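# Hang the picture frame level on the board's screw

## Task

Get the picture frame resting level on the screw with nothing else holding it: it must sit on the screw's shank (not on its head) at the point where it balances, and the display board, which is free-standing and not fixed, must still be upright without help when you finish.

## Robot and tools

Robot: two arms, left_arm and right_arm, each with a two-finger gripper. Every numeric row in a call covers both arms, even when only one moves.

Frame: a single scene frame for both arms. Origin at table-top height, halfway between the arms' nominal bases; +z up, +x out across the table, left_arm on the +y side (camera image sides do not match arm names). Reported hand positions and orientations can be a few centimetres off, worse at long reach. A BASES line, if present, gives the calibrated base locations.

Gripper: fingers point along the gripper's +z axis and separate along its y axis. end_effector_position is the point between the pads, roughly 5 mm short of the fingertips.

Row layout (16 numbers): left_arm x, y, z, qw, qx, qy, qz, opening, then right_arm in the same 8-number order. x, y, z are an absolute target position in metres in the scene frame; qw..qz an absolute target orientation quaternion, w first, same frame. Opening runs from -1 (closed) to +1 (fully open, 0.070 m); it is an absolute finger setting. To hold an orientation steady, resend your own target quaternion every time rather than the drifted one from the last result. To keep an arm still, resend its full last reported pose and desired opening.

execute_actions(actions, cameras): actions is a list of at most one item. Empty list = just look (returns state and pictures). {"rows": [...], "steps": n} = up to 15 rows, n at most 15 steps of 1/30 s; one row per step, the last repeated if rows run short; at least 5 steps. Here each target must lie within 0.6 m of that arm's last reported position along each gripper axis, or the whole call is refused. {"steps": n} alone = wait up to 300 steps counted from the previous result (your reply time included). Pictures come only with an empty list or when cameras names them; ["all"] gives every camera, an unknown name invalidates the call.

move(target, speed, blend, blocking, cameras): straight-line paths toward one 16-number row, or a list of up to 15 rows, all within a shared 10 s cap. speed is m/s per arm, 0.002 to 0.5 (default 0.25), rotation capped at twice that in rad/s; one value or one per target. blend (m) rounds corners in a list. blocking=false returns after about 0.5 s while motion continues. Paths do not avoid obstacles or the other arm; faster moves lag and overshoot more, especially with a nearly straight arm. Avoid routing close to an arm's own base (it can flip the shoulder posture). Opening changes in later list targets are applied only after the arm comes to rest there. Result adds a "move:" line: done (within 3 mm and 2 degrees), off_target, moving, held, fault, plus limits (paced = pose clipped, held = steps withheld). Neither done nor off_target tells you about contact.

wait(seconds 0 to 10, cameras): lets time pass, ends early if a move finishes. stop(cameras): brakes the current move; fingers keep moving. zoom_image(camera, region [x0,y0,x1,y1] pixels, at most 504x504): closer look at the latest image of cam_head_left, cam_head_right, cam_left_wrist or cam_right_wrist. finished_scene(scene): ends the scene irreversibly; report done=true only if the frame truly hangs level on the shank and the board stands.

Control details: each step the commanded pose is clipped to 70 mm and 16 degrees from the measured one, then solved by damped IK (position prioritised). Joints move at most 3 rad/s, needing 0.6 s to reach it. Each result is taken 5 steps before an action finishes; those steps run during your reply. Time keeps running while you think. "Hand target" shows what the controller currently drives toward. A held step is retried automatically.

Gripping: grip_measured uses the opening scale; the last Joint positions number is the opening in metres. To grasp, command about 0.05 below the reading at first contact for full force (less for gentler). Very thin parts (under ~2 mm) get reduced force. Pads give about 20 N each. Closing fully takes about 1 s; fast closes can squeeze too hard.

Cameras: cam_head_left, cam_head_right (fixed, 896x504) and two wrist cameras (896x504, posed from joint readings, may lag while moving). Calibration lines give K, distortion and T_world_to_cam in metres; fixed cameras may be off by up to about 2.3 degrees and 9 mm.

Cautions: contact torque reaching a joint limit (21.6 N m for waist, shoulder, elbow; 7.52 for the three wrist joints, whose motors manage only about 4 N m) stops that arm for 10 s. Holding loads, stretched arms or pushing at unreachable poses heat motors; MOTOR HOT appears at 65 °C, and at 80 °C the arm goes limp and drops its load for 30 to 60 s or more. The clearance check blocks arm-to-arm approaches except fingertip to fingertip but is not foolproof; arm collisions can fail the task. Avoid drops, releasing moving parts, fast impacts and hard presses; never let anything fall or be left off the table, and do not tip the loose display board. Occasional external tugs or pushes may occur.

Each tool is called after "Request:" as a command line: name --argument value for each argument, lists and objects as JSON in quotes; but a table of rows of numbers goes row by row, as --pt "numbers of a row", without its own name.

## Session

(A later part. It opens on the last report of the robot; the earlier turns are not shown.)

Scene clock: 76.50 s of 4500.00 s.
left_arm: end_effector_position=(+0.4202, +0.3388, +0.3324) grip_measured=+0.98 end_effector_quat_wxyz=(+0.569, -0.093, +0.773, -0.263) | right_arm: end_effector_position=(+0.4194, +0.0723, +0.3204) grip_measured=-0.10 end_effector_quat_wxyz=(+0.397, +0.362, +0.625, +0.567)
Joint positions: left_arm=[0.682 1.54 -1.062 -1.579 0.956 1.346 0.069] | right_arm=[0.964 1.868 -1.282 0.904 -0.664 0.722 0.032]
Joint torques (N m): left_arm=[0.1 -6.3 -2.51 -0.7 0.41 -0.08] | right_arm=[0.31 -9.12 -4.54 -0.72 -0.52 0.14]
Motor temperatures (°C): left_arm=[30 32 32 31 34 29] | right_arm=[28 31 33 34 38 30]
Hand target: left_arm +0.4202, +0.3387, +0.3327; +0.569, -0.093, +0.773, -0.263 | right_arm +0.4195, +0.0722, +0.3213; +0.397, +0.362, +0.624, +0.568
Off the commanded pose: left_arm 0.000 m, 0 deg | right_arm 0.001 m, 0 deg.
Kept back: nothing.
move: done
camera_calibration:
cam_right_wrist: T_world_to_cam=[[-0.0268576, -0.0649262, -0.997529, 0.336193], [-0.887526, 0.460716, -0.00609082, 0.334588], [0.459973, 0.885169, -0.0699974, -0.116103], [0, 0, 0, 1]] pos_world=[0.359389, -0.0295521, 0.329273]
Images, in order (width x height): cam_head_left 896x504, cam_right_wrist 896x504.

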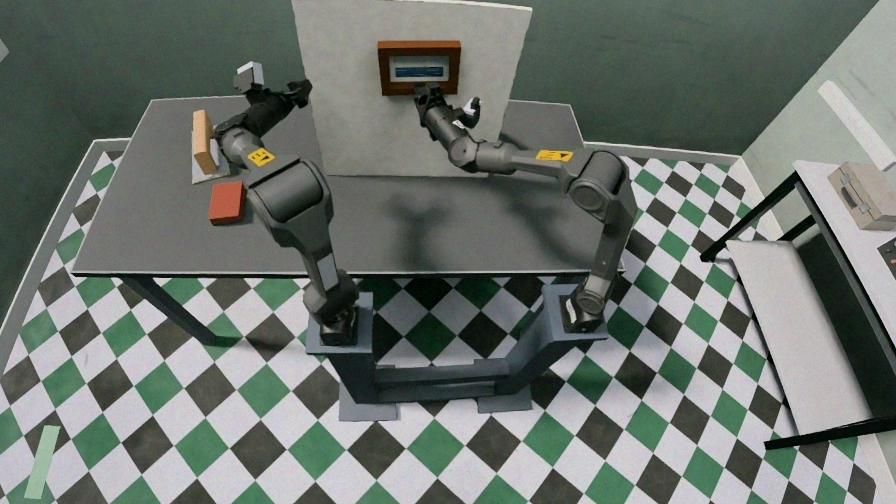

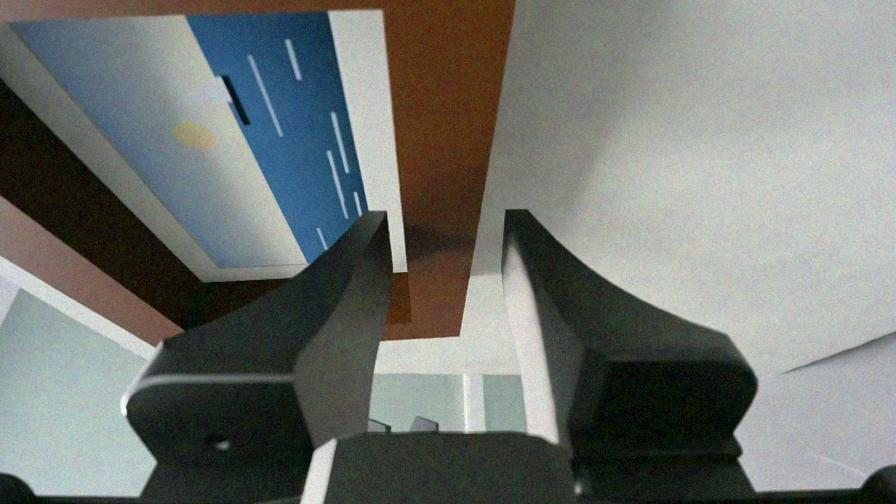

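Request:
move --pt "0.4202 0.3387 0.3327 0.569 -0.093 0.773 -0.263 0.98 0.4195 0.0722 0.3225 0.39743 0.36163 0.62378 0.56759 -0.10" --pt "0.4202 0.3387 0.3327 0.569 -0.093 0.773 -0.263 0.98 0.4195 0.0722 0.3225 0.39743 0.36163 0.62378 0.56759 -0.49" --pt "0.4202 0.3387 0.3327 0.569 -0.093 0.773 -0.263 0.98 0.4195 0.0887 0.3212 0.36163 0.39743 0.56759 0.62378 -0.49" --pt "0.4202 0.3387 0.3327 0.569 -0.093 0.773 -0.263 0.98 0.4195 0.0887 0.3212 0.36163 0.39743 0.56759 0.62378 -0.42" --pt "0.4202 0.3387 0.3327 0.569 -0.093 0.773 -0.263 0.98 0.4195 0.0887 0.3212 0.36163 0.39743 0.56759 0.62378 -0.10" --speed 0.04 --cameras '["cam_head_left", "cam_right_wrist"]'

Request:
zoom_image --camera "cam_head_left" --region '[370, 30, 430, 70]'

Request:
zoom_image --camera "cam_head_left" --region '[430, 30, 490, 70]'

Scene clock: 82.53 s of 4500.00 s.
left_arm: end_effector_position=(+0.4202, +0.3388, +0.3324) grip_measured=+0.98 end_effector_quat_wxyz=(+0.569, -0.093, +0.773, -0.263) | right_arm: end_effector_position=(+0.4194, +0.0887, +0.3214) grip_measured=-0.10 end_effector_quat_wxyz=(+0.362, +0.397, +0.567, +0.624)
Joint positions: left_arm=[0.682 1.54 -1.062 -1.579 0.956 1.346 0.069] | right_arm=[0.991 1.936 -1.313 0.819 -0.767 0.976 0.032]
Joint torques (N m): left_arm=[0.11 -6.23 -2.6 -0.7 0.39 -0.07] | right_arm=[-0.22 -9.29 -4.01 -0.51 -0.71 -0.17]
Motor temperatures (°C): left_arm=[30 32 32 31 34 29] | right_arm=[28 31 33 34 38 30]
Hand target: left_arm +0.4202, +0.3387, +0.3327; +0.569, -0.093, +0.773, -0.263 | right_arm +0.4195, +0.0887, +0.3212; +0.362, +0.397, +0.568, +0.624
Off the commanded pose: left_arm 0.000 m, 0 deg | right_arm 0.000 m, 0 deg.
Kept back: nothing.
move: done
camera_calibration:
cam_right_wrist: T_world_to_cam=[[-0.0249592, 0.125058, -0.991835, 0.318769], [-0.887587, 0.45372, 0.0795443, 0.300155], [0.459963, 0.882326, 0.0996755, -0.184828], [0, 0, 0, 1]] pos_world=[0.359384, -0.0129722, 0.310714]
Images, in order (width x height): cam_head_left 896x504, cam_right_wrist 896x504.

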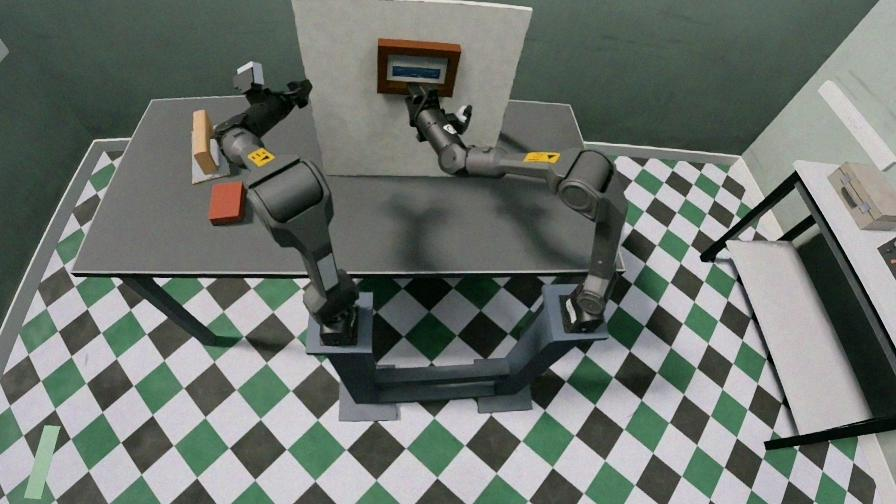

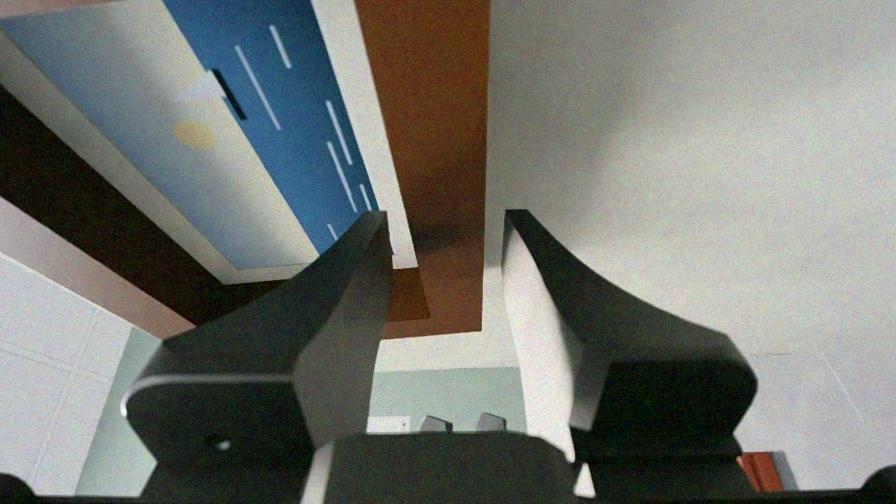

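Scaled by 8.400 from the camera's 896x504 image, which has a finer 1280x720 frame.

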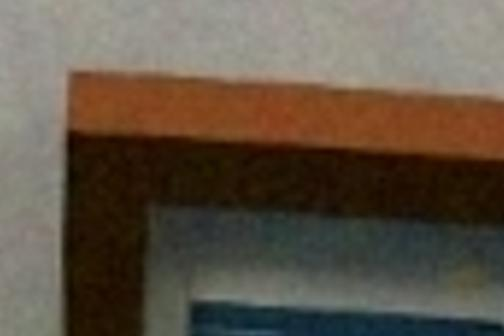

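Scaled by 8.400 from the camera's 896x504 image, which has a finer 1280x720 frame.

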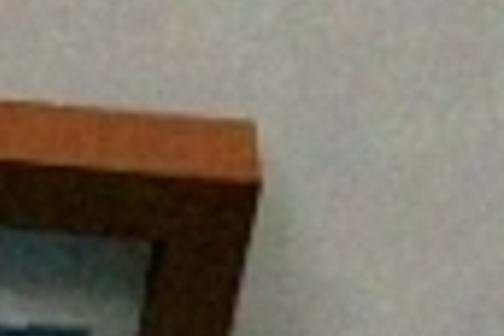

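Request:
move --pt "0.4202 0.3387 0.3327 0.569 -0.093 0.773 -0.263 0.98 0.4195 0.0827 0.3214 0.37494 0.38489 0.58849 0.60410 -0.10" --pt "0.4202 0.3387 0.3327 0.569 -0.093 0.773 -0.263 0.98 0.4195 0.0827 0.3214 0.37494 0.38489 0.58849 0.60410 -0.49" --pt "0.4202 0.3387 0.3327 0.569 -0.093 0.773 -0.263 0.98 0.4195 0.0801 0.3212 0.38062 0.37929 0.59739 0.59531 -0.49" --pt "0.4202 0.3387 0.3327 0.569 -0.093 0.773 -0.263 0.98 0.4195 0.0801 0.3212 0.38062 0.37929 0.59739 0.59531 -0.44" --pt "0.4202 0.3387 0.3327 0.569 -0.093 0.773 -0.263 0.98 0.4195 0.0801 0.3212 0.38062 0.37929 0.59739 0.59531 -0.10" --speed 0.03 --cameras '["cam_head_left", "cam_right_wrist"]'

Request:
zoom_image --camera "cam_head_left" --region '[370, 30, 430, 70]'

Request:
zoom_image --camera "cam_head_left" --region '[430, 30, 490, 70]'

Scene clock: 87.67 s of 4500.00 s.
left_arm: end_effector_position=(+0.4202, +0.3388, +0.3324) grip_measured=+0.98 end_effector_quat_wxyz=(+0.569, -0.093, +0.773, -0.263) | right_arm: end_effector_position=(+0.4195, +0.0801, +0.3214) grip_measured=-0.10 end_effector_quat_wxyz=(+0.381, +0.379, +0.597, +0.595)
Joint positions: left_arm=[0.682 1.54 -1.062 -1.579 0.956 1.346 0.069] | right_arm=[0.976 1.899 -1.295 0.855 -0.713 0.851 0.032]
Joint torques (N m): left_arm=[0.21 -6.16 -2.69 -0.71 0.37 -0.06] | right_arm=[0.53 -8.64 -4.22 -0.5 -0.6 0.14]
Motor temperatures (°C): left_arm=[30 32 32 31 34 29] | right_arm=[28 32 33 34 38 30]
Hand target: left_arm +0.4202, +0.3387, +0.3327; +0.569, -0.093, +0.773, -0.263 | right_arm +0.4195, +0.0801, +0.3212; +0.381, +0.379, +0.597, +0.595
Off the commanded pose: left_arm 0.000 m, 0 deg | right_arm 0.000 m, 0 deg.
Kept back: nothing.
move: done
camera_calibration:
cam_right_wrist: T_world_to_cam=[[-0.0243626, 0.0271842, -0.999334, 0.329907], [-0.887458, 0.459622, 0.0341379, 0.318223], [0.460243, 0.887699, 0.0129273, -0.150033], [0, 0, 0, 1]] pos_world=[0.359499, -0.0220465, 0.320763]
Images, in order (width x height): cam_head_left 896x504, cam_right_wrist 896x504.

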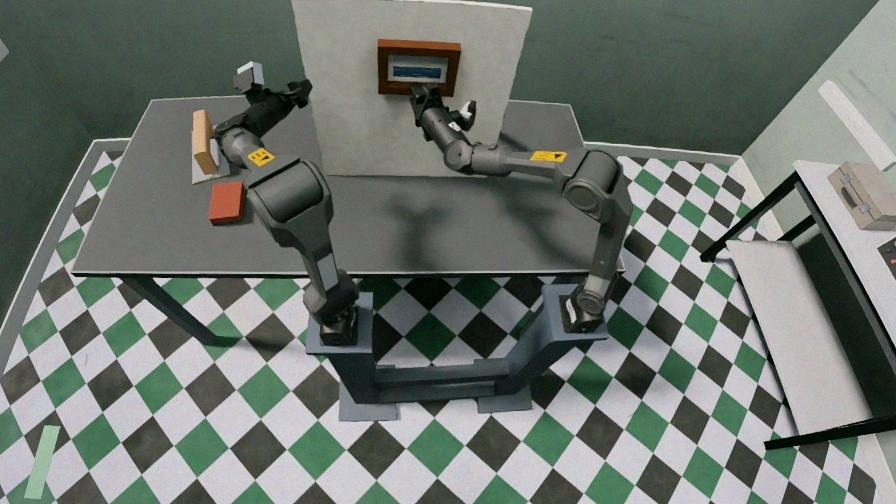

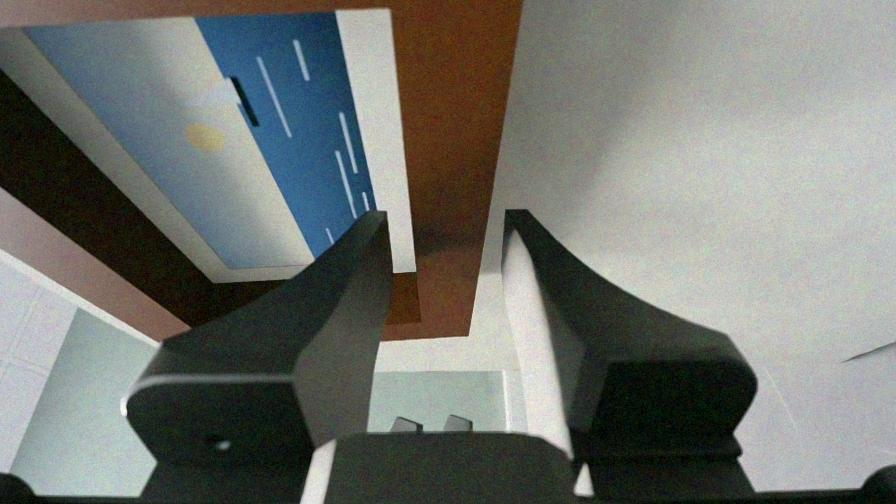

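Scaled by 8.400 from the camera's 896x504 image, which has a finer 1280x720 frame.

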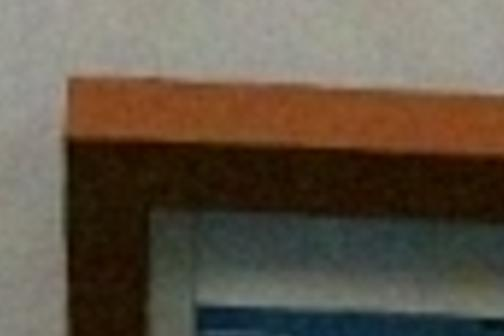

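Scaled by 8.400 from the camera's 896x504 image, which has a finer 1280x720 frame.

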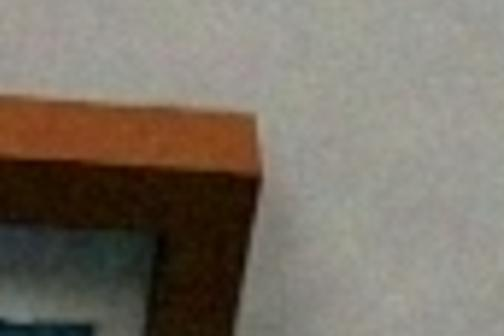

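Request:
move --pt "0.4202 0.3387 0.3327 0.569 -0.093 0.773 -0.263 0.98 0.4195 0.0801 0.3212 0.38062 0.37929 0.59739 0.59531 -0.49" --pt "0.4202 0.3387 0.3327 0.569 -0.093 0.773 -0.263 0.98 0.4195 0.0791 0.3212 0.38290 0.37698 0.60098 0.59169 -0.49" --pt "0.4202 0.3387 0.3327 0.569 -0.093 0.773 -0.263 0.98 0.4195 0.0791 0.3212 0.38290 0.37698 0.60098 0.59169 -0.45" --pt "0.4202 0.3387 0.3327 0.569 -0.093 0.773 -0.263 0.98 0.4195 0.0791 0.3212 0.38290 0.37698 0.60098 0.59169 -0.42" --pt "0.4202 0.3387 0.3327 0.569 -0.093 0.773 -0.263 0.98 0.4195 0.0791 0.3212 0.38290 0.37698 0.60098 0.59169 -0.10" --speed 0.02 --cameras '["cam_head_left", "cam_head_right", "cam_right_wrist"]'

Request:
zoom_image --camera "cam_head_left" --region '[370, 30, 430, 70]'

Request:
zoom_image --camera "cam_head_left" --region '[430, 30, 490, 70]'

Scene clock: 92.53 s of 4500.00 s.
left_arm: end_effector_position=(+0.4202, +0.3388, +0.3324) grip_measured=+0.98 end_effector_quat_wxyz=(+0.569, -0.093, +0.773, -0.263) | right_arm: end_effector_position=(+0.4193, +0.0795, +0.3211) grip_measured=-0.10 end_effector_quat_wxyz=(+0.383, +0.377, +0.601, +0.592)
Joint positions: left_arm=[0.682 1.54 -1.062 -1.579 0.956 1.346 0.069] | right_arm=[0.976 1.895 -1.294 0.862 -0.706 0.835 0.032]
Joint torques (N m): left_arm=[0.16 -6.22 -2.59 -0.73 0.38 -0.11] | right_arm=[0.03 -8.02 -4.26 -0.61 -0.63 0.16]
Motor temperatures (°C): left_arm=[30 32 32 31 34 29] | right_arm=[28 32 33 34 38 30]
Hand target: left_arm +0.4202, +0.3387, +0.3327; +0.569, -0.093, +0.773, -0.263 | right_arm +0.4195, +0.0791, +0.3212; +0.383, +0.377, +0.601, +0.592
Off the commanded pose: left_arm 0.000 m, 0 deg | right_arm 0.000 m, 0 deg.
Kept back: nothing.
move: done
camera_calibration:
cam_right_wrist: T_world_to_cam=[[-0.0253604, 0.0148776, -0.999568, 0.331024], [-0.887814, 0.459266, 0.0293608, 0.320013], [0.459504, 0.888174, 0.00156139, -0.145393], [0, 0, 0, 1]] pos_world=[0.359315, -0.0227617, 0.321712]
Images, in order (width x height): cam_head_left 896x504, cam_head_right 896x504, cam_right_wrist 896x504.

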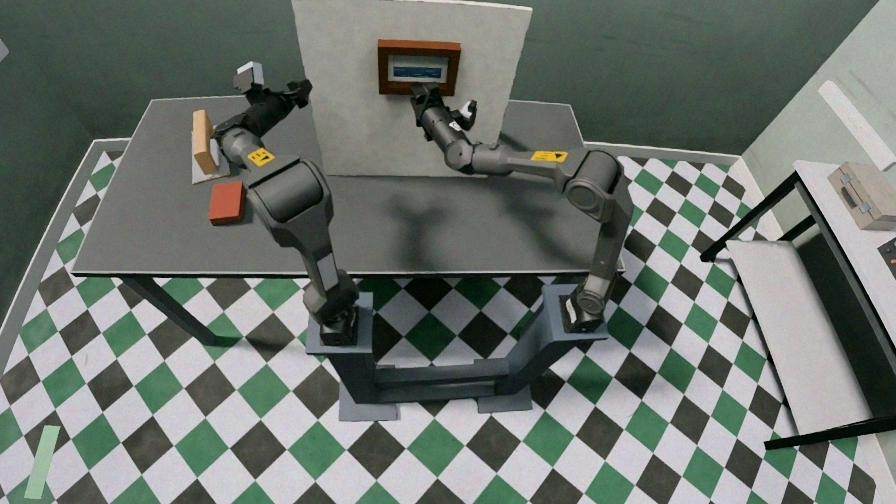

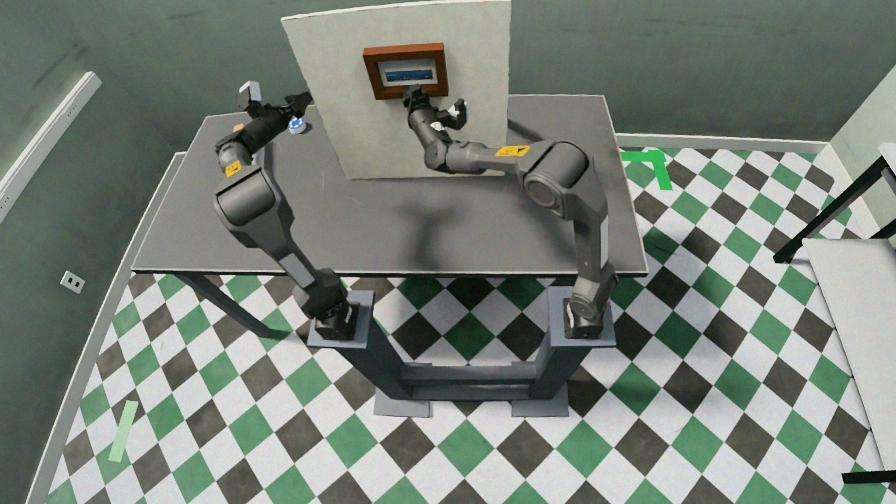

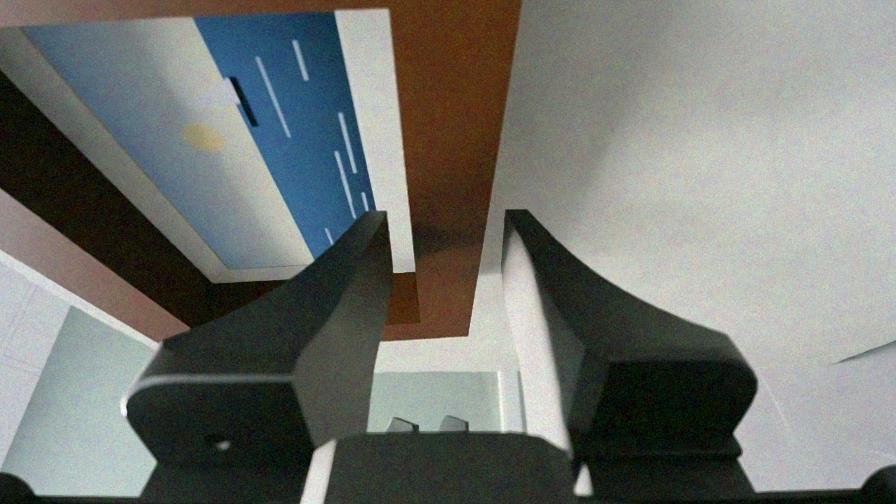

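Scaled by 8.400 from the camera's 896x504 image, which has a finer 1280x720 frame.

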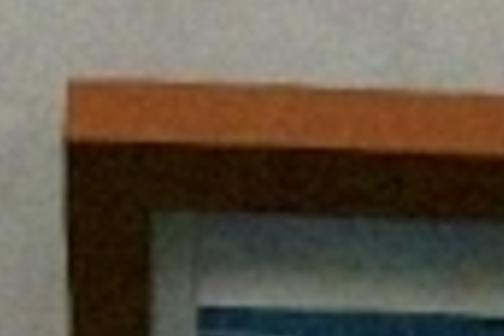

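Scaled by 8.400 from the camera's 896x504 image, which has a finer 1280x720 frame.

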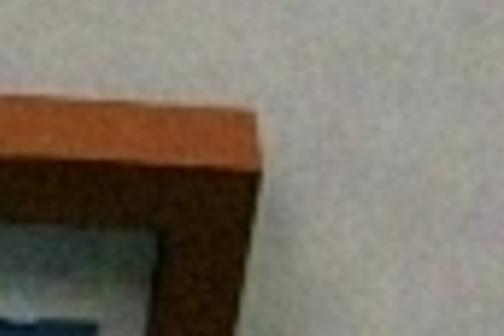

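Request:
wait --seconds 0.1 --cameras '["cam_left_wrist", "cam_head_left", "cam_head_right"]'

Request:
zoom_image --camera "cam_left_wrist" --region '[696, 150, 896, 350]'

Request:
zoom_image --camera "cam_head_right" --region '[350, 30, 470, 130]'

Request:
zoom_image --camera "cam_head_left" --region '[356, 20, 476, 120]'

Scene clock: 97.90 s of 4500.00 s.
left_arm: end_effector_position=(+0.4202, +0.3388, +0.3324) grip_measured=+0.98 end_effector_quat_wxyz=(+0.569, -0.093, +0.773, -0.263) | right_arm: end_effector_position=(+0.4193, +0.0795, +0.3211) grip_measured=-0.10 end_effector_quat_wxyz=(+0.383, +0.377, +0.601, +0.592)
Joint positions: left_arm=[0.682 1.54 -1.062 -1.579 0.956 1.346 0.069] | right_arm=[0.976 1.895 -1.294 0.862 -0.706 0.835 0.032]
Joint torques (N m): left_arm=[0.21 -6.26 -2.54 -0.72 0.42 -0.11] | right_arm=[0.39 -7.31 -4.57 -0.51 -0.5 0.14]
Motor temperatures (°C): left_arm=[30 32 32 31 34 29] | right_arm=[28 32 33 34 38 30]
Hand target: left_arm +0.4202, +0.3387, +0.3327; +0.569, -0.093, +0.773, -0.263 | right_arm +0.4195, +0.0791, +0.3212; +0.383, +0.377, +0.601, +0.592
Off the commanded pose: left_arm 0.000 m, 0 deg | right_arm 0.000 m, 0 deg.
Steps of this call (1-161: nothing new was sent). Readings (end_effector_position of left_arm | right_arm):
1: (+0.4202, +0.3388, +0.3324) | (+0.4193, +0.0795, +0.3211)
2: (+0.4202, +0.3388, +0.3324) | (+0.4193, +0.0795, +0.3211)
4: (+0.4202, +0.3388, +0.3324) | (+0.4193, +0.0795, +0.3211)
8: (+0.4202, +0.3388, +0.3324) | (+0.4193, +0.0795, +0.3211)
161: the state above
camera_calibration:
cam_left_wrist: T_world_to_cam=[[-0.137522, -0.855521, 0.499171, 0.185277], [-0.798692, -0.202278, -0.566723, 0.593118], [0.585815, -0.47662, -0.65548, 0.254988], [0, 0, 0, 1]] pos_world=[0.349823, 0.400016, 0.410788]
Images, in order (width x height): cam_head_left 896x504, cam_head_right 896x504, cam_left_wrist 896x504.

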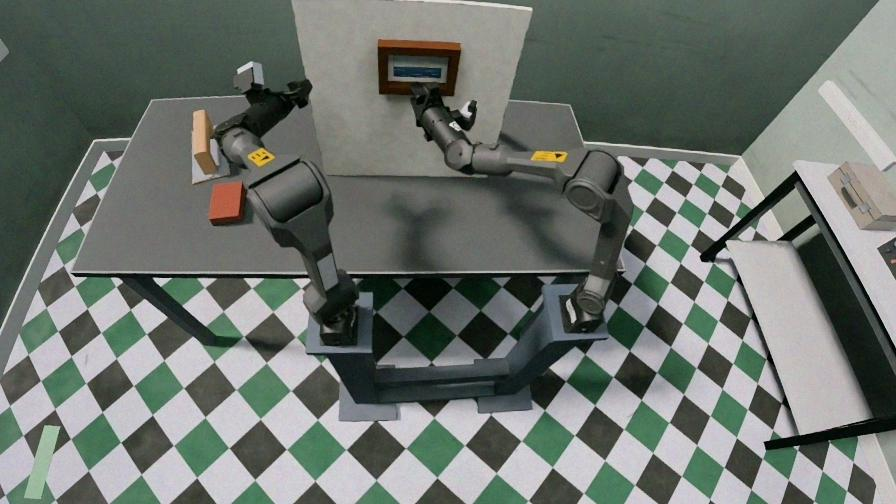

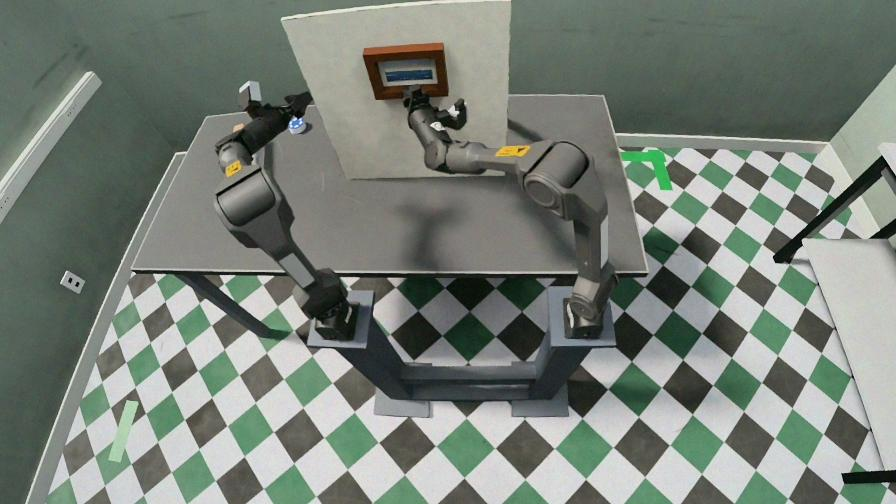

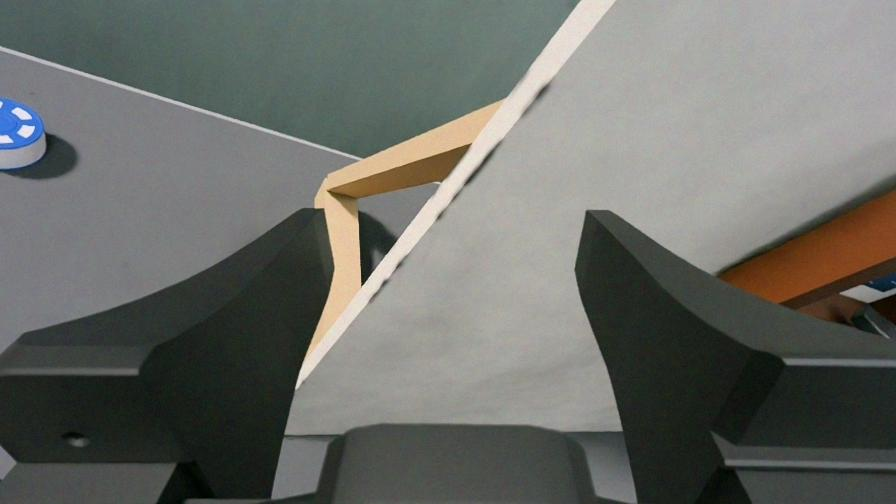

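Scaled by 2.520 from the camera's 896x504 image, which has a finer 1280x720 frame.

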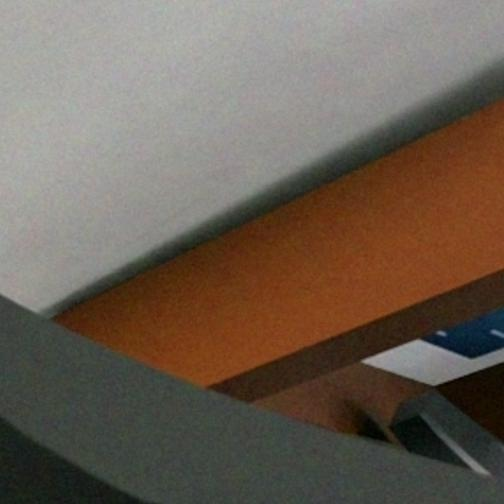

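Scaled by 4.200 from the camera's 896x504 image, which has a finer 1280x720 frame.

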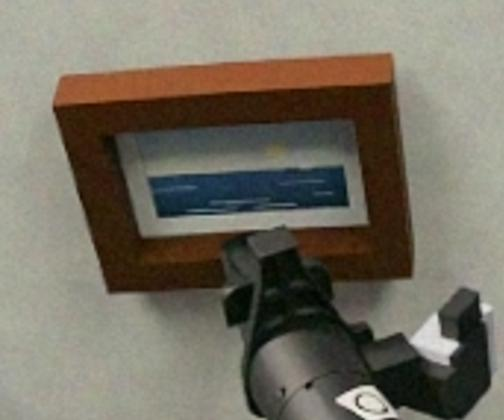

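Scaled by 4.200 from the camera's 896x504 image, which has a finer 1280x720 frame.

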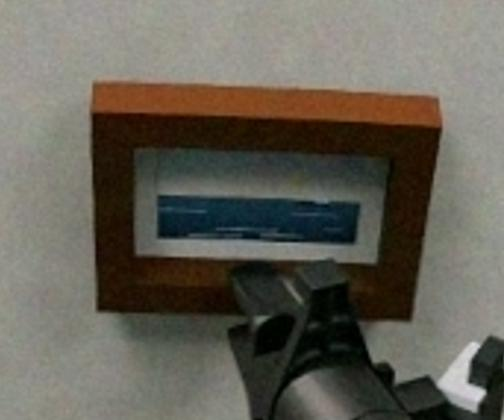

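Request:
move --pt "0.4202 0.3387 0.3327 0.569 -0.093 0.773 -0.263 0.98 0.4195 0.0793 0.3202 0.38290 0.37698 0.60098 0.59169 -0.10" --pt "0.4202 0.3387 0.3327 0.569 -0.093 0.773 -0.263 0.98 0.4195 0.0793 0.3202 0.38290 0.37698 0.60098 0.59169 -0.49" --pt "0.4202 0.3387 0.3327 0.569 -0.093 0.773 -0.263 0.98 0.4195 0.0793 0.3245 0.38290 0.37698 0.60098 0.59169 -0.49" --speed 0.02 --cameras '["cam_head_left", "cam_left_wrist"]'

Request:
zoom_image --camera "cam_head_left" --region '[356, 20, 476, 120]'

Request:
zoom_image --camera "cam_left_wrist" --region '[696, 150, 896, 350]'

Scene clock: 103.47 s of 4500.00 s.
left_arm: end_effector_position=(+0.4202, +0.3388, +0.3324) grip_measured=+0.98 end_effector_quat_wxyz=(+0.569, -0.093, +0.773, -0.263) | right_arm: end_effector_position=(+0.4194, +0.0797, +0.3227) grip_measured=-0.45 end_effector_quat_wxyz=(+0.382, +0.377, +0.603, +0.590)
Joint positions: left_arm=[0.682 1.54 -1.062 -1.579 0.956 1.346 0.069] | right_arm=[0.976 1.892 -1.3 0.873 -0.697 0.82 0.019]
Joint torques (N m): left_arm=[0.43 -5.93 -2.69 -0.74 0.38 -0.14] | right_arm=[0.27 -10.55 -5.54 -0.92 -1.06 -0.06]
Motor temperatures (°C): left_arm=[30 32 32 31 34 29] | right_arm=[28 32 33 34 38 30]
Hand target: left_arm +0.4202, +0.3387, +0.3327; +0.569, -0.093, +0.773, -0.263 | right_arm +0.4195, +0.0793, +0.3245; +0.383, +0.377, +0.601, +0.592
Off the commanded pose: left_arm 0.000 m, 0 deg | right_arm 0.002 m, 0 deg.
Kept back: nothing.
move: done
camera_calibration:
cam_left_wrist: T_world_to_cam=[[-0.137522, -0.855521, 0.499171, 0.185277], [-0.798692, -0.202278, -0.566723, 0.593118], [0.585815, -0.47662, -0.65548, 0.254988], [0, 0, 0, 1]] pos_world=[0.349823, 0.400016, 0.410788]
Images, in order (width x height): cam_head_left 896x504, cam_left_wrist 896x504.

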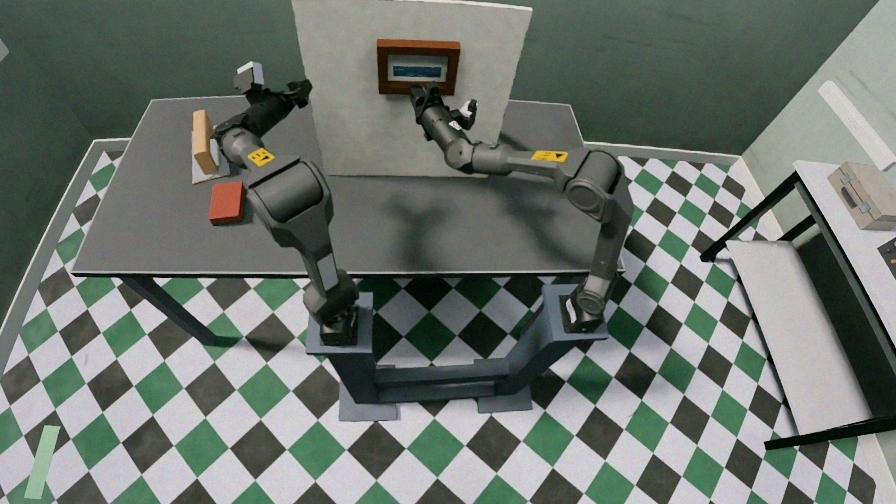

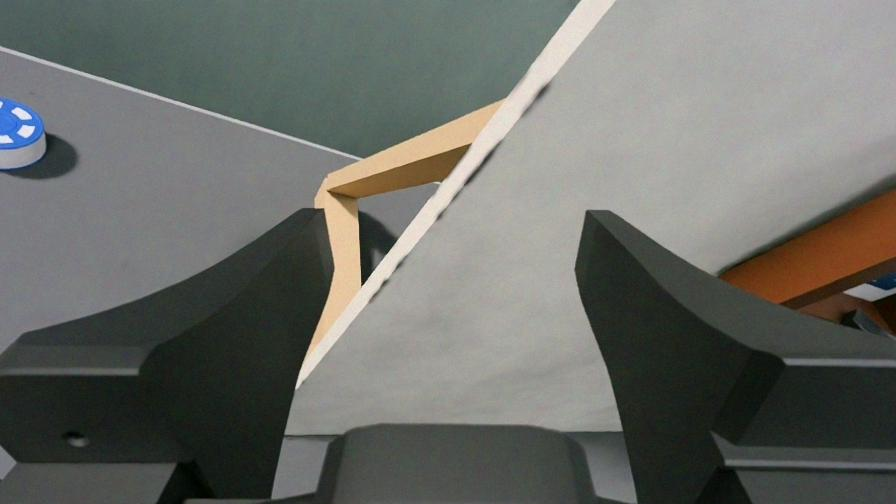

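Scaled by 4.200 from the camera's 896x504 image, which has a finer 1280x720 frame.

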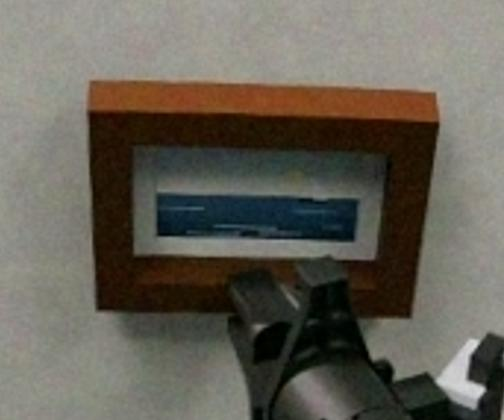

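Scaled by 2.520 from the camera's 896x504 image, which has a finer 1280x720 frame.

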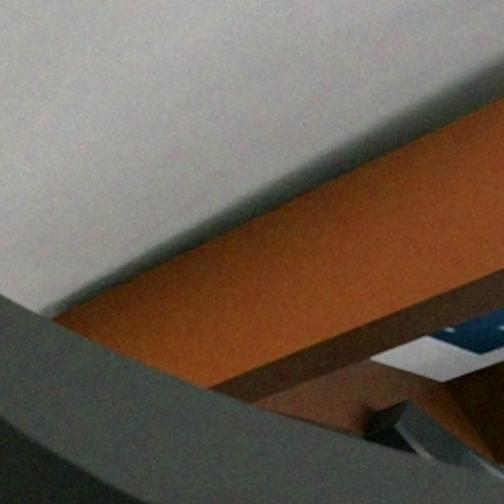

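Request:
move --pt "0.4202 0.3387 0.3327 0.569 -0.093 0.773 -0.263 0.98 0.4195 0.0793 0.3265 0.38290 0.37698 0.60098 0.59169 -0.49" --pt "0.4202 0.3387 0.3327 0.569 -0.093 0.773 -0.263 0.98 0.4195 0.0793 0.3265 0.37870 0.38110 0.60364 0.58905 -0.49" --speed 0.02 --cameras '["cam_left_wrist"]'

Request:
zoom_image --camera "cam_left_wrist" --region '[696, 150, 896, 350]'

Scene clock: 104.43 s of 4500.00 s.
left_arm: end_effector_position=(+0.4202, +0.3388, +0.3324) grip_measured=+0.98 end_effector_quat_wxyz=(+0.569, -0.093, +0.773, -0.263) | right_arm: end_effector_position=(+0.4193, +0.0795, +0.3266) grip_measured=-0.45 end_effector_quat_wxyz=(+0.379, +0.381, +0.604, +0.589)
Joint positions: left_arm=[0.682 1.54 -1.062 -1.579 0.956 1.346 0.069] | right_arm=[0.976 1.884 -1.312 0.902 -0.678 0.795 0.019]
Joint torques (N m): left_arm=[0.48 -6.18 -2.52 -0.78 0.36 -0.14] | right_arm=[-1.07 -9.47 -5.07 -0.52 -0.75 0.08]
Motor temperatures (°C): left_arm=[30 32 32 31 34 29] | right_arm=[28 32 33 34 38 30]
Hand target: left_arm +0.4202, +0.3387, +0.3327; +0.569, -0.093, +0.773, -0.263 | right_arm +0.4195, +0.0793, +0.3265; +0.379, +0.381, +0.604, +0.589
Off the commanded pose: left_arm 0.000 m, 0 deg | right_arm 0.000 m, 0 deg.
Kept back: nothing.
move: done
camera_calibration:
cam_left_wrist: T_world_to_cam=[[-0.137522, -0.855521, 0.499171, 0.185277], [-0.798692, -0.202278, -0.566723, 0.593118], [0.585815, -0.47662, -0.65548, 0.254988], [0, 0, 0, 1]] pos_world=[0.349823, 0.400016, 0.410788]
Images, in order (width x height): cam_left_wrist 896x504.

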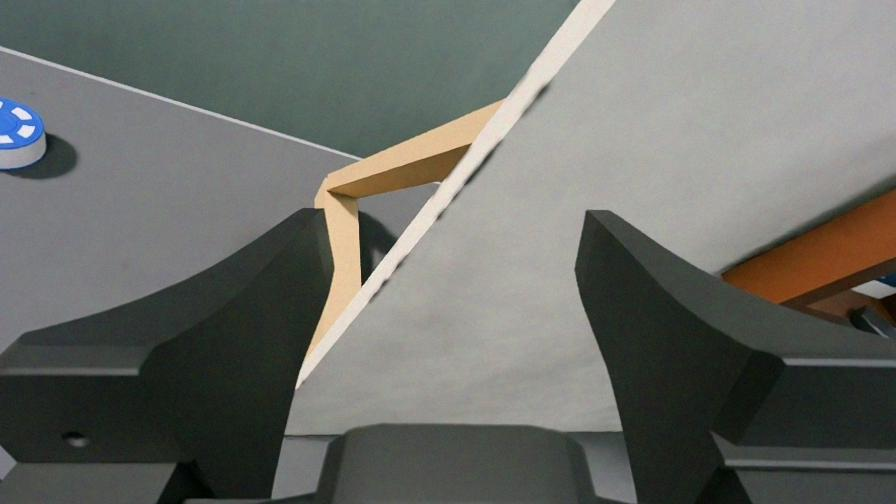

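Scaled by 2.520 from the camera's 896x504 image, which has a finer 1280x720 frame.

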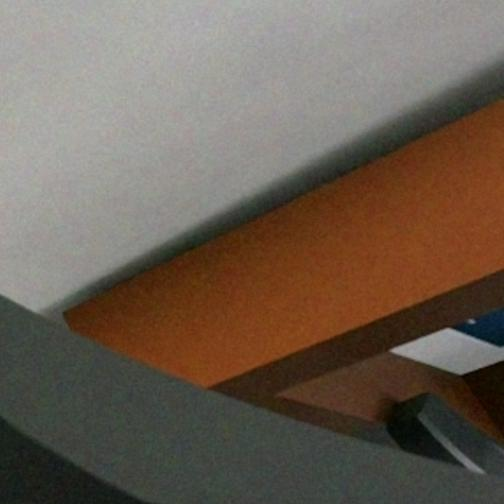

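Request:
move --target '[0.4202,0.3387,0.3327,0.569,-0.093,0.773,-0.263,0.98, 0.4195,0.0793,0.3265,0.37447,0.38520,0.60627,0.58637,-0.49]' --speed 0.02 --cameras '[]'

Request:
move --target '[0.4202,0.3387,0.3327,0.569,-0.093,0.773,-0.263,0.98, 0.4195,0.0793,0.3235,0.37447,0.38520,0.60627,0.58637,-0.49]' --speed 0.02 --cameras '[]'

Request:
move --target '[0.4202,0.3387,0.3327,0.569,-0.093,0.773,-0.263,0.98, 0.4195,0.0793,0.3220,0.37447,0.38520,0.60627,0.58637,-0.49]' --speed 0.02 --cameras '[]'

Request:
move --target '[0.4202,0.3387,0.3327,0.569,-0.093,0.773,-0.263,0.98, 0.4195,0.0793,0.3205,0.37447,0.38520,0.60627,0.58637,-0.49]' --speed 0.02 --cameras '["cam_head_left"]'

Request:
zoom_image --camera "cam_head_left" --region '[356, 20, 476, 120]'

Scene clock: 105.90 s of 4500.00 s.
left_arm: end_effector_position=(+0.4202, +0.3388, +0.3324) grip_measured=+0.98 end_effector_quat_wxyz=(+0.569, -0.093, +0.773, -0.263) | right_arm: end_effector_position=(+0.4192, +0.0796, +0.3254) grip_measured=-0.45 end_effector_quat_wxyz=(+0.374, +0.385, +0.607, +0.586)
Joint positions: left_arm=[0.682 1.54 -1.062 -1.579 0.956 1.346 0.069] | right_arm=[0.976 1.881 -1.317 0.927 -0.662 0.777 0.019]
Joint torques (N m): left_arm=[0.57 -6.16 -2.66 -0.75 0.34 -0.14] | right_arm=[-1.84 -10.13 -5.57 -0.65 -0.87 0.04]
Motor temperatures (°C): left_arm=[29 32 32 31 34 29] | right_arm=[28 32 33 34 38 30]
Hand target: left_arm +0.4202, +0.3387, +0.3327; +0.569, -0.093, +0.773, -0.263 | right_arm +0.4195, +0.0793, +0.3265; +0.374, +0.385, +0.606, +0.586
Off the commanded pose: left_arm 0.000 m, 0 deg | right_arm 0.001 m, 0 deg.
Kept back: nothing.
move: done
No camera images: "cameras" was empty.

Scene clock: 106.60 s of 4500.00 s.
left_arm: end_effector_position=(+0.4202, +0.3388, +0.3324) grip_measured=+0.98 end_effector_quat_wxyz=(+0.569, -0.093, +0.773, -0.263) | right_arm: end_effector_position=(+0.4193, +0.0795, +0.3240) grip_measured=-0.45 end_effector_quat_wxyz=(+0.375, +0.385, +0.606, +0.587)
Joint positions: left_arm=[0.682 1.54 -1.062 -1.579 0.956 1.346 0.069] | right_arm=[0.976 1.884 -1.312 0.916 -0.67 0.79 0.019]
Joint torques (N m): left_arm=[0.37 -6.03 -2.68 -0.74 0.35 -0.15] | right_arm=[-1.71 -7.71 -4.17 -0.45 -0.81 0.25]
Motor temperatures (°C): left_arm=[29 32 32 31 34 29] | right_arm=[28 32 33 34 38 30]
Hand target: left_arm +0.4202, +0.3387, +0.3327; +0.569, -0.093, +0.773, -0.263 | right_arm +0.4195, +0.0793, +0.3235; +0.374, +0.385, +0.606, +0.586
Off the commanded pose: left_arm 0.000 m, 0 deg | right_arm 0.001 m, 0 deg.
Kept back: nothing.
move: done
No camera images: "cameras" was empty.

Scene clock: 107.30 s of 4500.00 s.
left_arm: end_effector_position=(+0.4202, +0.3388, +0.3324) grip_measured=+0.98 end_effector_quat_wxyz=(+0.569, -0.093, +0.773, -0.263) | right_arm: end_effector_position=(+0.4193, +0.0795, +0.3227) grip_measured=-0.45 end_effector_quat_wxyz=(+0.374, +0.385, +0.606, +0.587)
Joint positions: left_arm=[0.682 1.54 -1.062 -1.579 0.956 1.346 0.069] | right_arm=[0.976 1.886 -1.309 0.911 -0.673 0.798 0.019]
Joint torques (N m): left_arm=[0.46 -6.03 -2.6 -0.74 0.34 -0.14] | right_arm=[-1.59 -7.53 -3.94 -0.44 -0.85 0.3]
Motor temperatures (°C): left_arm=[29 32 32 31 34 29] | right_arm=[28 32 33 34 38 30]
Hand target: left_arm +0.4202, +0.3387, +0.3327; +0.569, -0.093, +0.773, -0.263 | right_arm +0.4195, +0.0793, +0.3220; +0.374, +0.385, +0.606, +0.586
Off the commanded pose: left_arm 0.000 m, 0 deg | right_arm 0.001 m, 0 deg.
Kept back: nothing.
move: done
No camera images: "cameras" was empty.

Scene clock: 108.00 s of 4500.00 s.
left_arm: end_effector_position=(+0.4202, +0.3388, +0.3324) grip_measured=+0.98 end_effector_quat_wxyz=(+0.569, -0.093, +0.773, -0.263) | right_arm: end_effector_position=(+0.4193, +0.0795, +0.3214) grip_measured=-0.45 end_effector_quat_wxyz=(+0.375, +0.385, +0.606, +0.587)
Joint positions: left_arm=[0.682 1.54 -1.062 -1.579 0.956 1.346 0.069] | right_arm=[0.976 1.888 -1.306 0.905 -0.677 0.804 0.019]
Joint torques (N m): left_arm=[0.59 -6.23 -2.71 -0.77 0.32 -0.12] | right_arm=[-1.16 -6.46 -3.41 -0.44 -0.47 0.16]
Motor temperatures (°C): left_arm=[29 32 32 31 34 29] | right_arm=[28 32 33 34 38 30]
Hand target: left_arm +0.4202, +0.3387, +0.3327; +0.569, -0.093, +0.773, -0.263 | right_arm +0.4195, +0.0793, +0.3205; +0.374, +0.385, +0.606, +0.586
Off the commanded pose: left_arm 0.000 m, 0 deg | right_arm 0.001 m, 0 deg.
Kept back: nothing.
move: done
Images, in order (width x height): cam_head_left 896x504.

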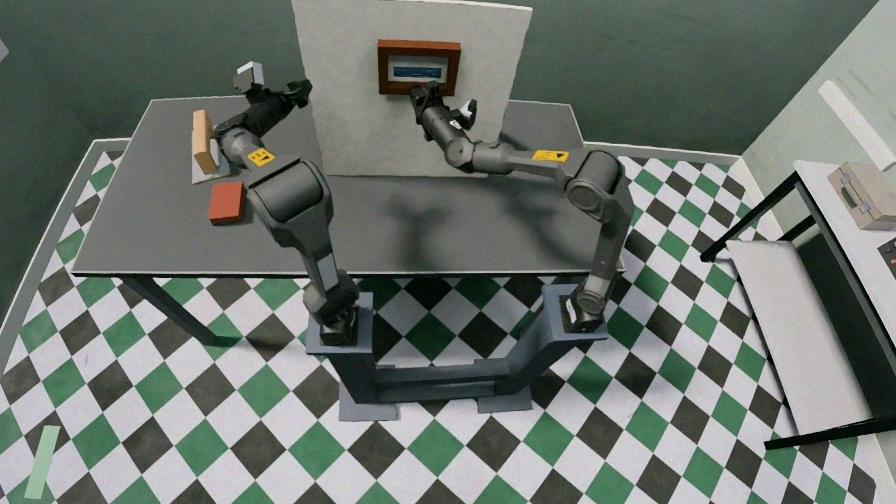

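Scaled by 4.200 from the camera's 896x504 image, which has a finer 1280x720 frame.

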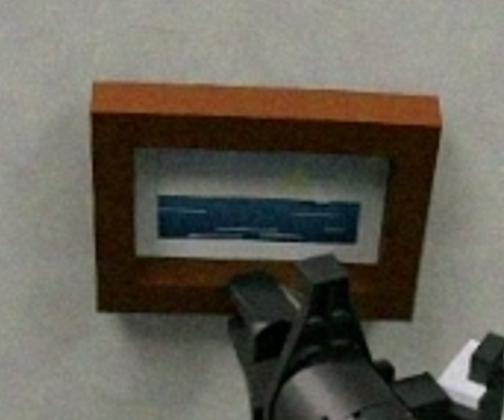

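Request:
move --target '[0.4202,0.3387,0.3327,0.569,-0.093,0.773,-0.263,0.98, 0.4195,0.0793,0.3195,0.37447,0.38520,0.60627,0.58637,-0.49]' --speed 0.02 --cameras '["cam_head_left"]'

Request:
zoom_image --camera "cam_head_left" --region '[370, 30, 430, 70]'

Request:
zoom_image --camera "cam_head_left" --region '[430, 30, 490, 70]'

Request:
zoom_image --camera "cam_head_left" --region '[370, 70, 430, 110]'

Request:
zoom_image --camera "cam_head_left" --region '[430, 70, 490, 110]'

Scene clock: 109.00 s of 4500.00 s.
left_arm: end_effector_position=(+0.4202, +0.3388, +0.3324) grip_measured=+0.98 end_effector_quat_wxyz=(+0.569, -0.093, +0.773, -0.263) | right_arm: end_effector_position=(+0.4192, +0.0795, +0.3208) grip_measured=-0.45 end_effector_quat_wxyz=(+0.375, +0.385, +0.606, +0.587)
Joint positions: left_arm=[0.682 1.54 -1.062 -1.579 0.956 1.346 0.069] | right_arm=[0.976 1.889 -1.304 0.901 -0.679 0.809 0.019]
Joint torques (N m): left_arm=[0.51 -6.01 -2.54 -0.76 0.35 -0.12] | right_arm=[-0.36 -4.22 -1.92 0.12 0 0.26]
Motor temperatures (°C): left_arm=[29 32 32 31 34 29] | right_arm=[28 32 33 33 38 30]
Hand target: left_arm +0.4202, +0.3387, +0.3327; +0.569, -0.093, +0.773, -0.263 | right_arm +0.4195, +0.0793, +0.3195; +0.374, +0.385, +0.606, +0.586
Off the commanded pose: left_arm 0.000 m, 0 deg | right_arm 0.001 m, 0 deg.
Kept back: nothing.
move: done
Images, in order (width x height): cam_head_left 896x504.

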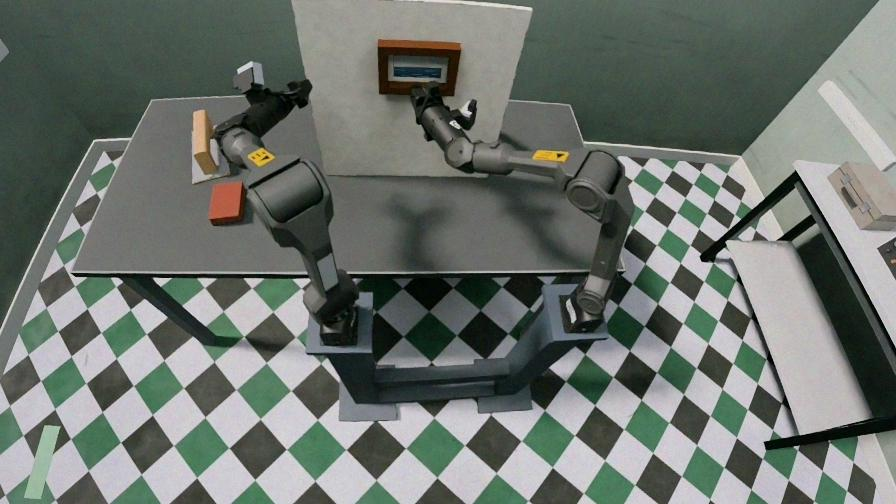

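Scaled by 8.400 from the camera's 896x504 image, which has a finer 1280x720 frame.

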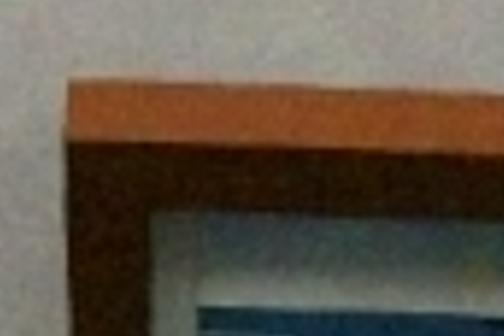

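Scaled by 8.400 from the camera's 896x504 image, which has a finer 1280x720 frame.

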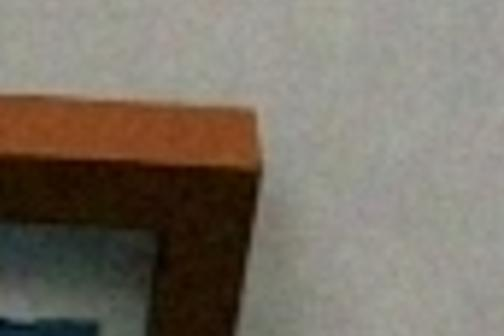

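Scaled by 8.400 from the camera's 896x504 image, which has a finer 1280x720 frame.

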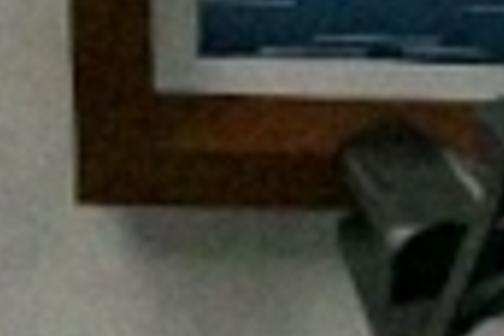

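Scaled by 8.400 from the camera's 896x504 image, which has a finer 1280x720 frame.

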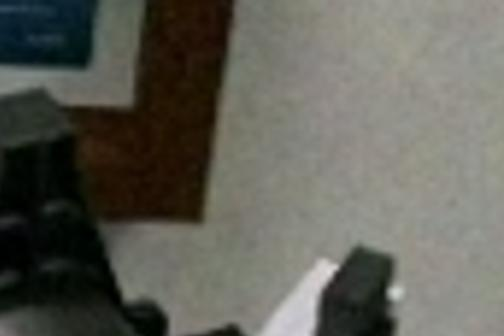

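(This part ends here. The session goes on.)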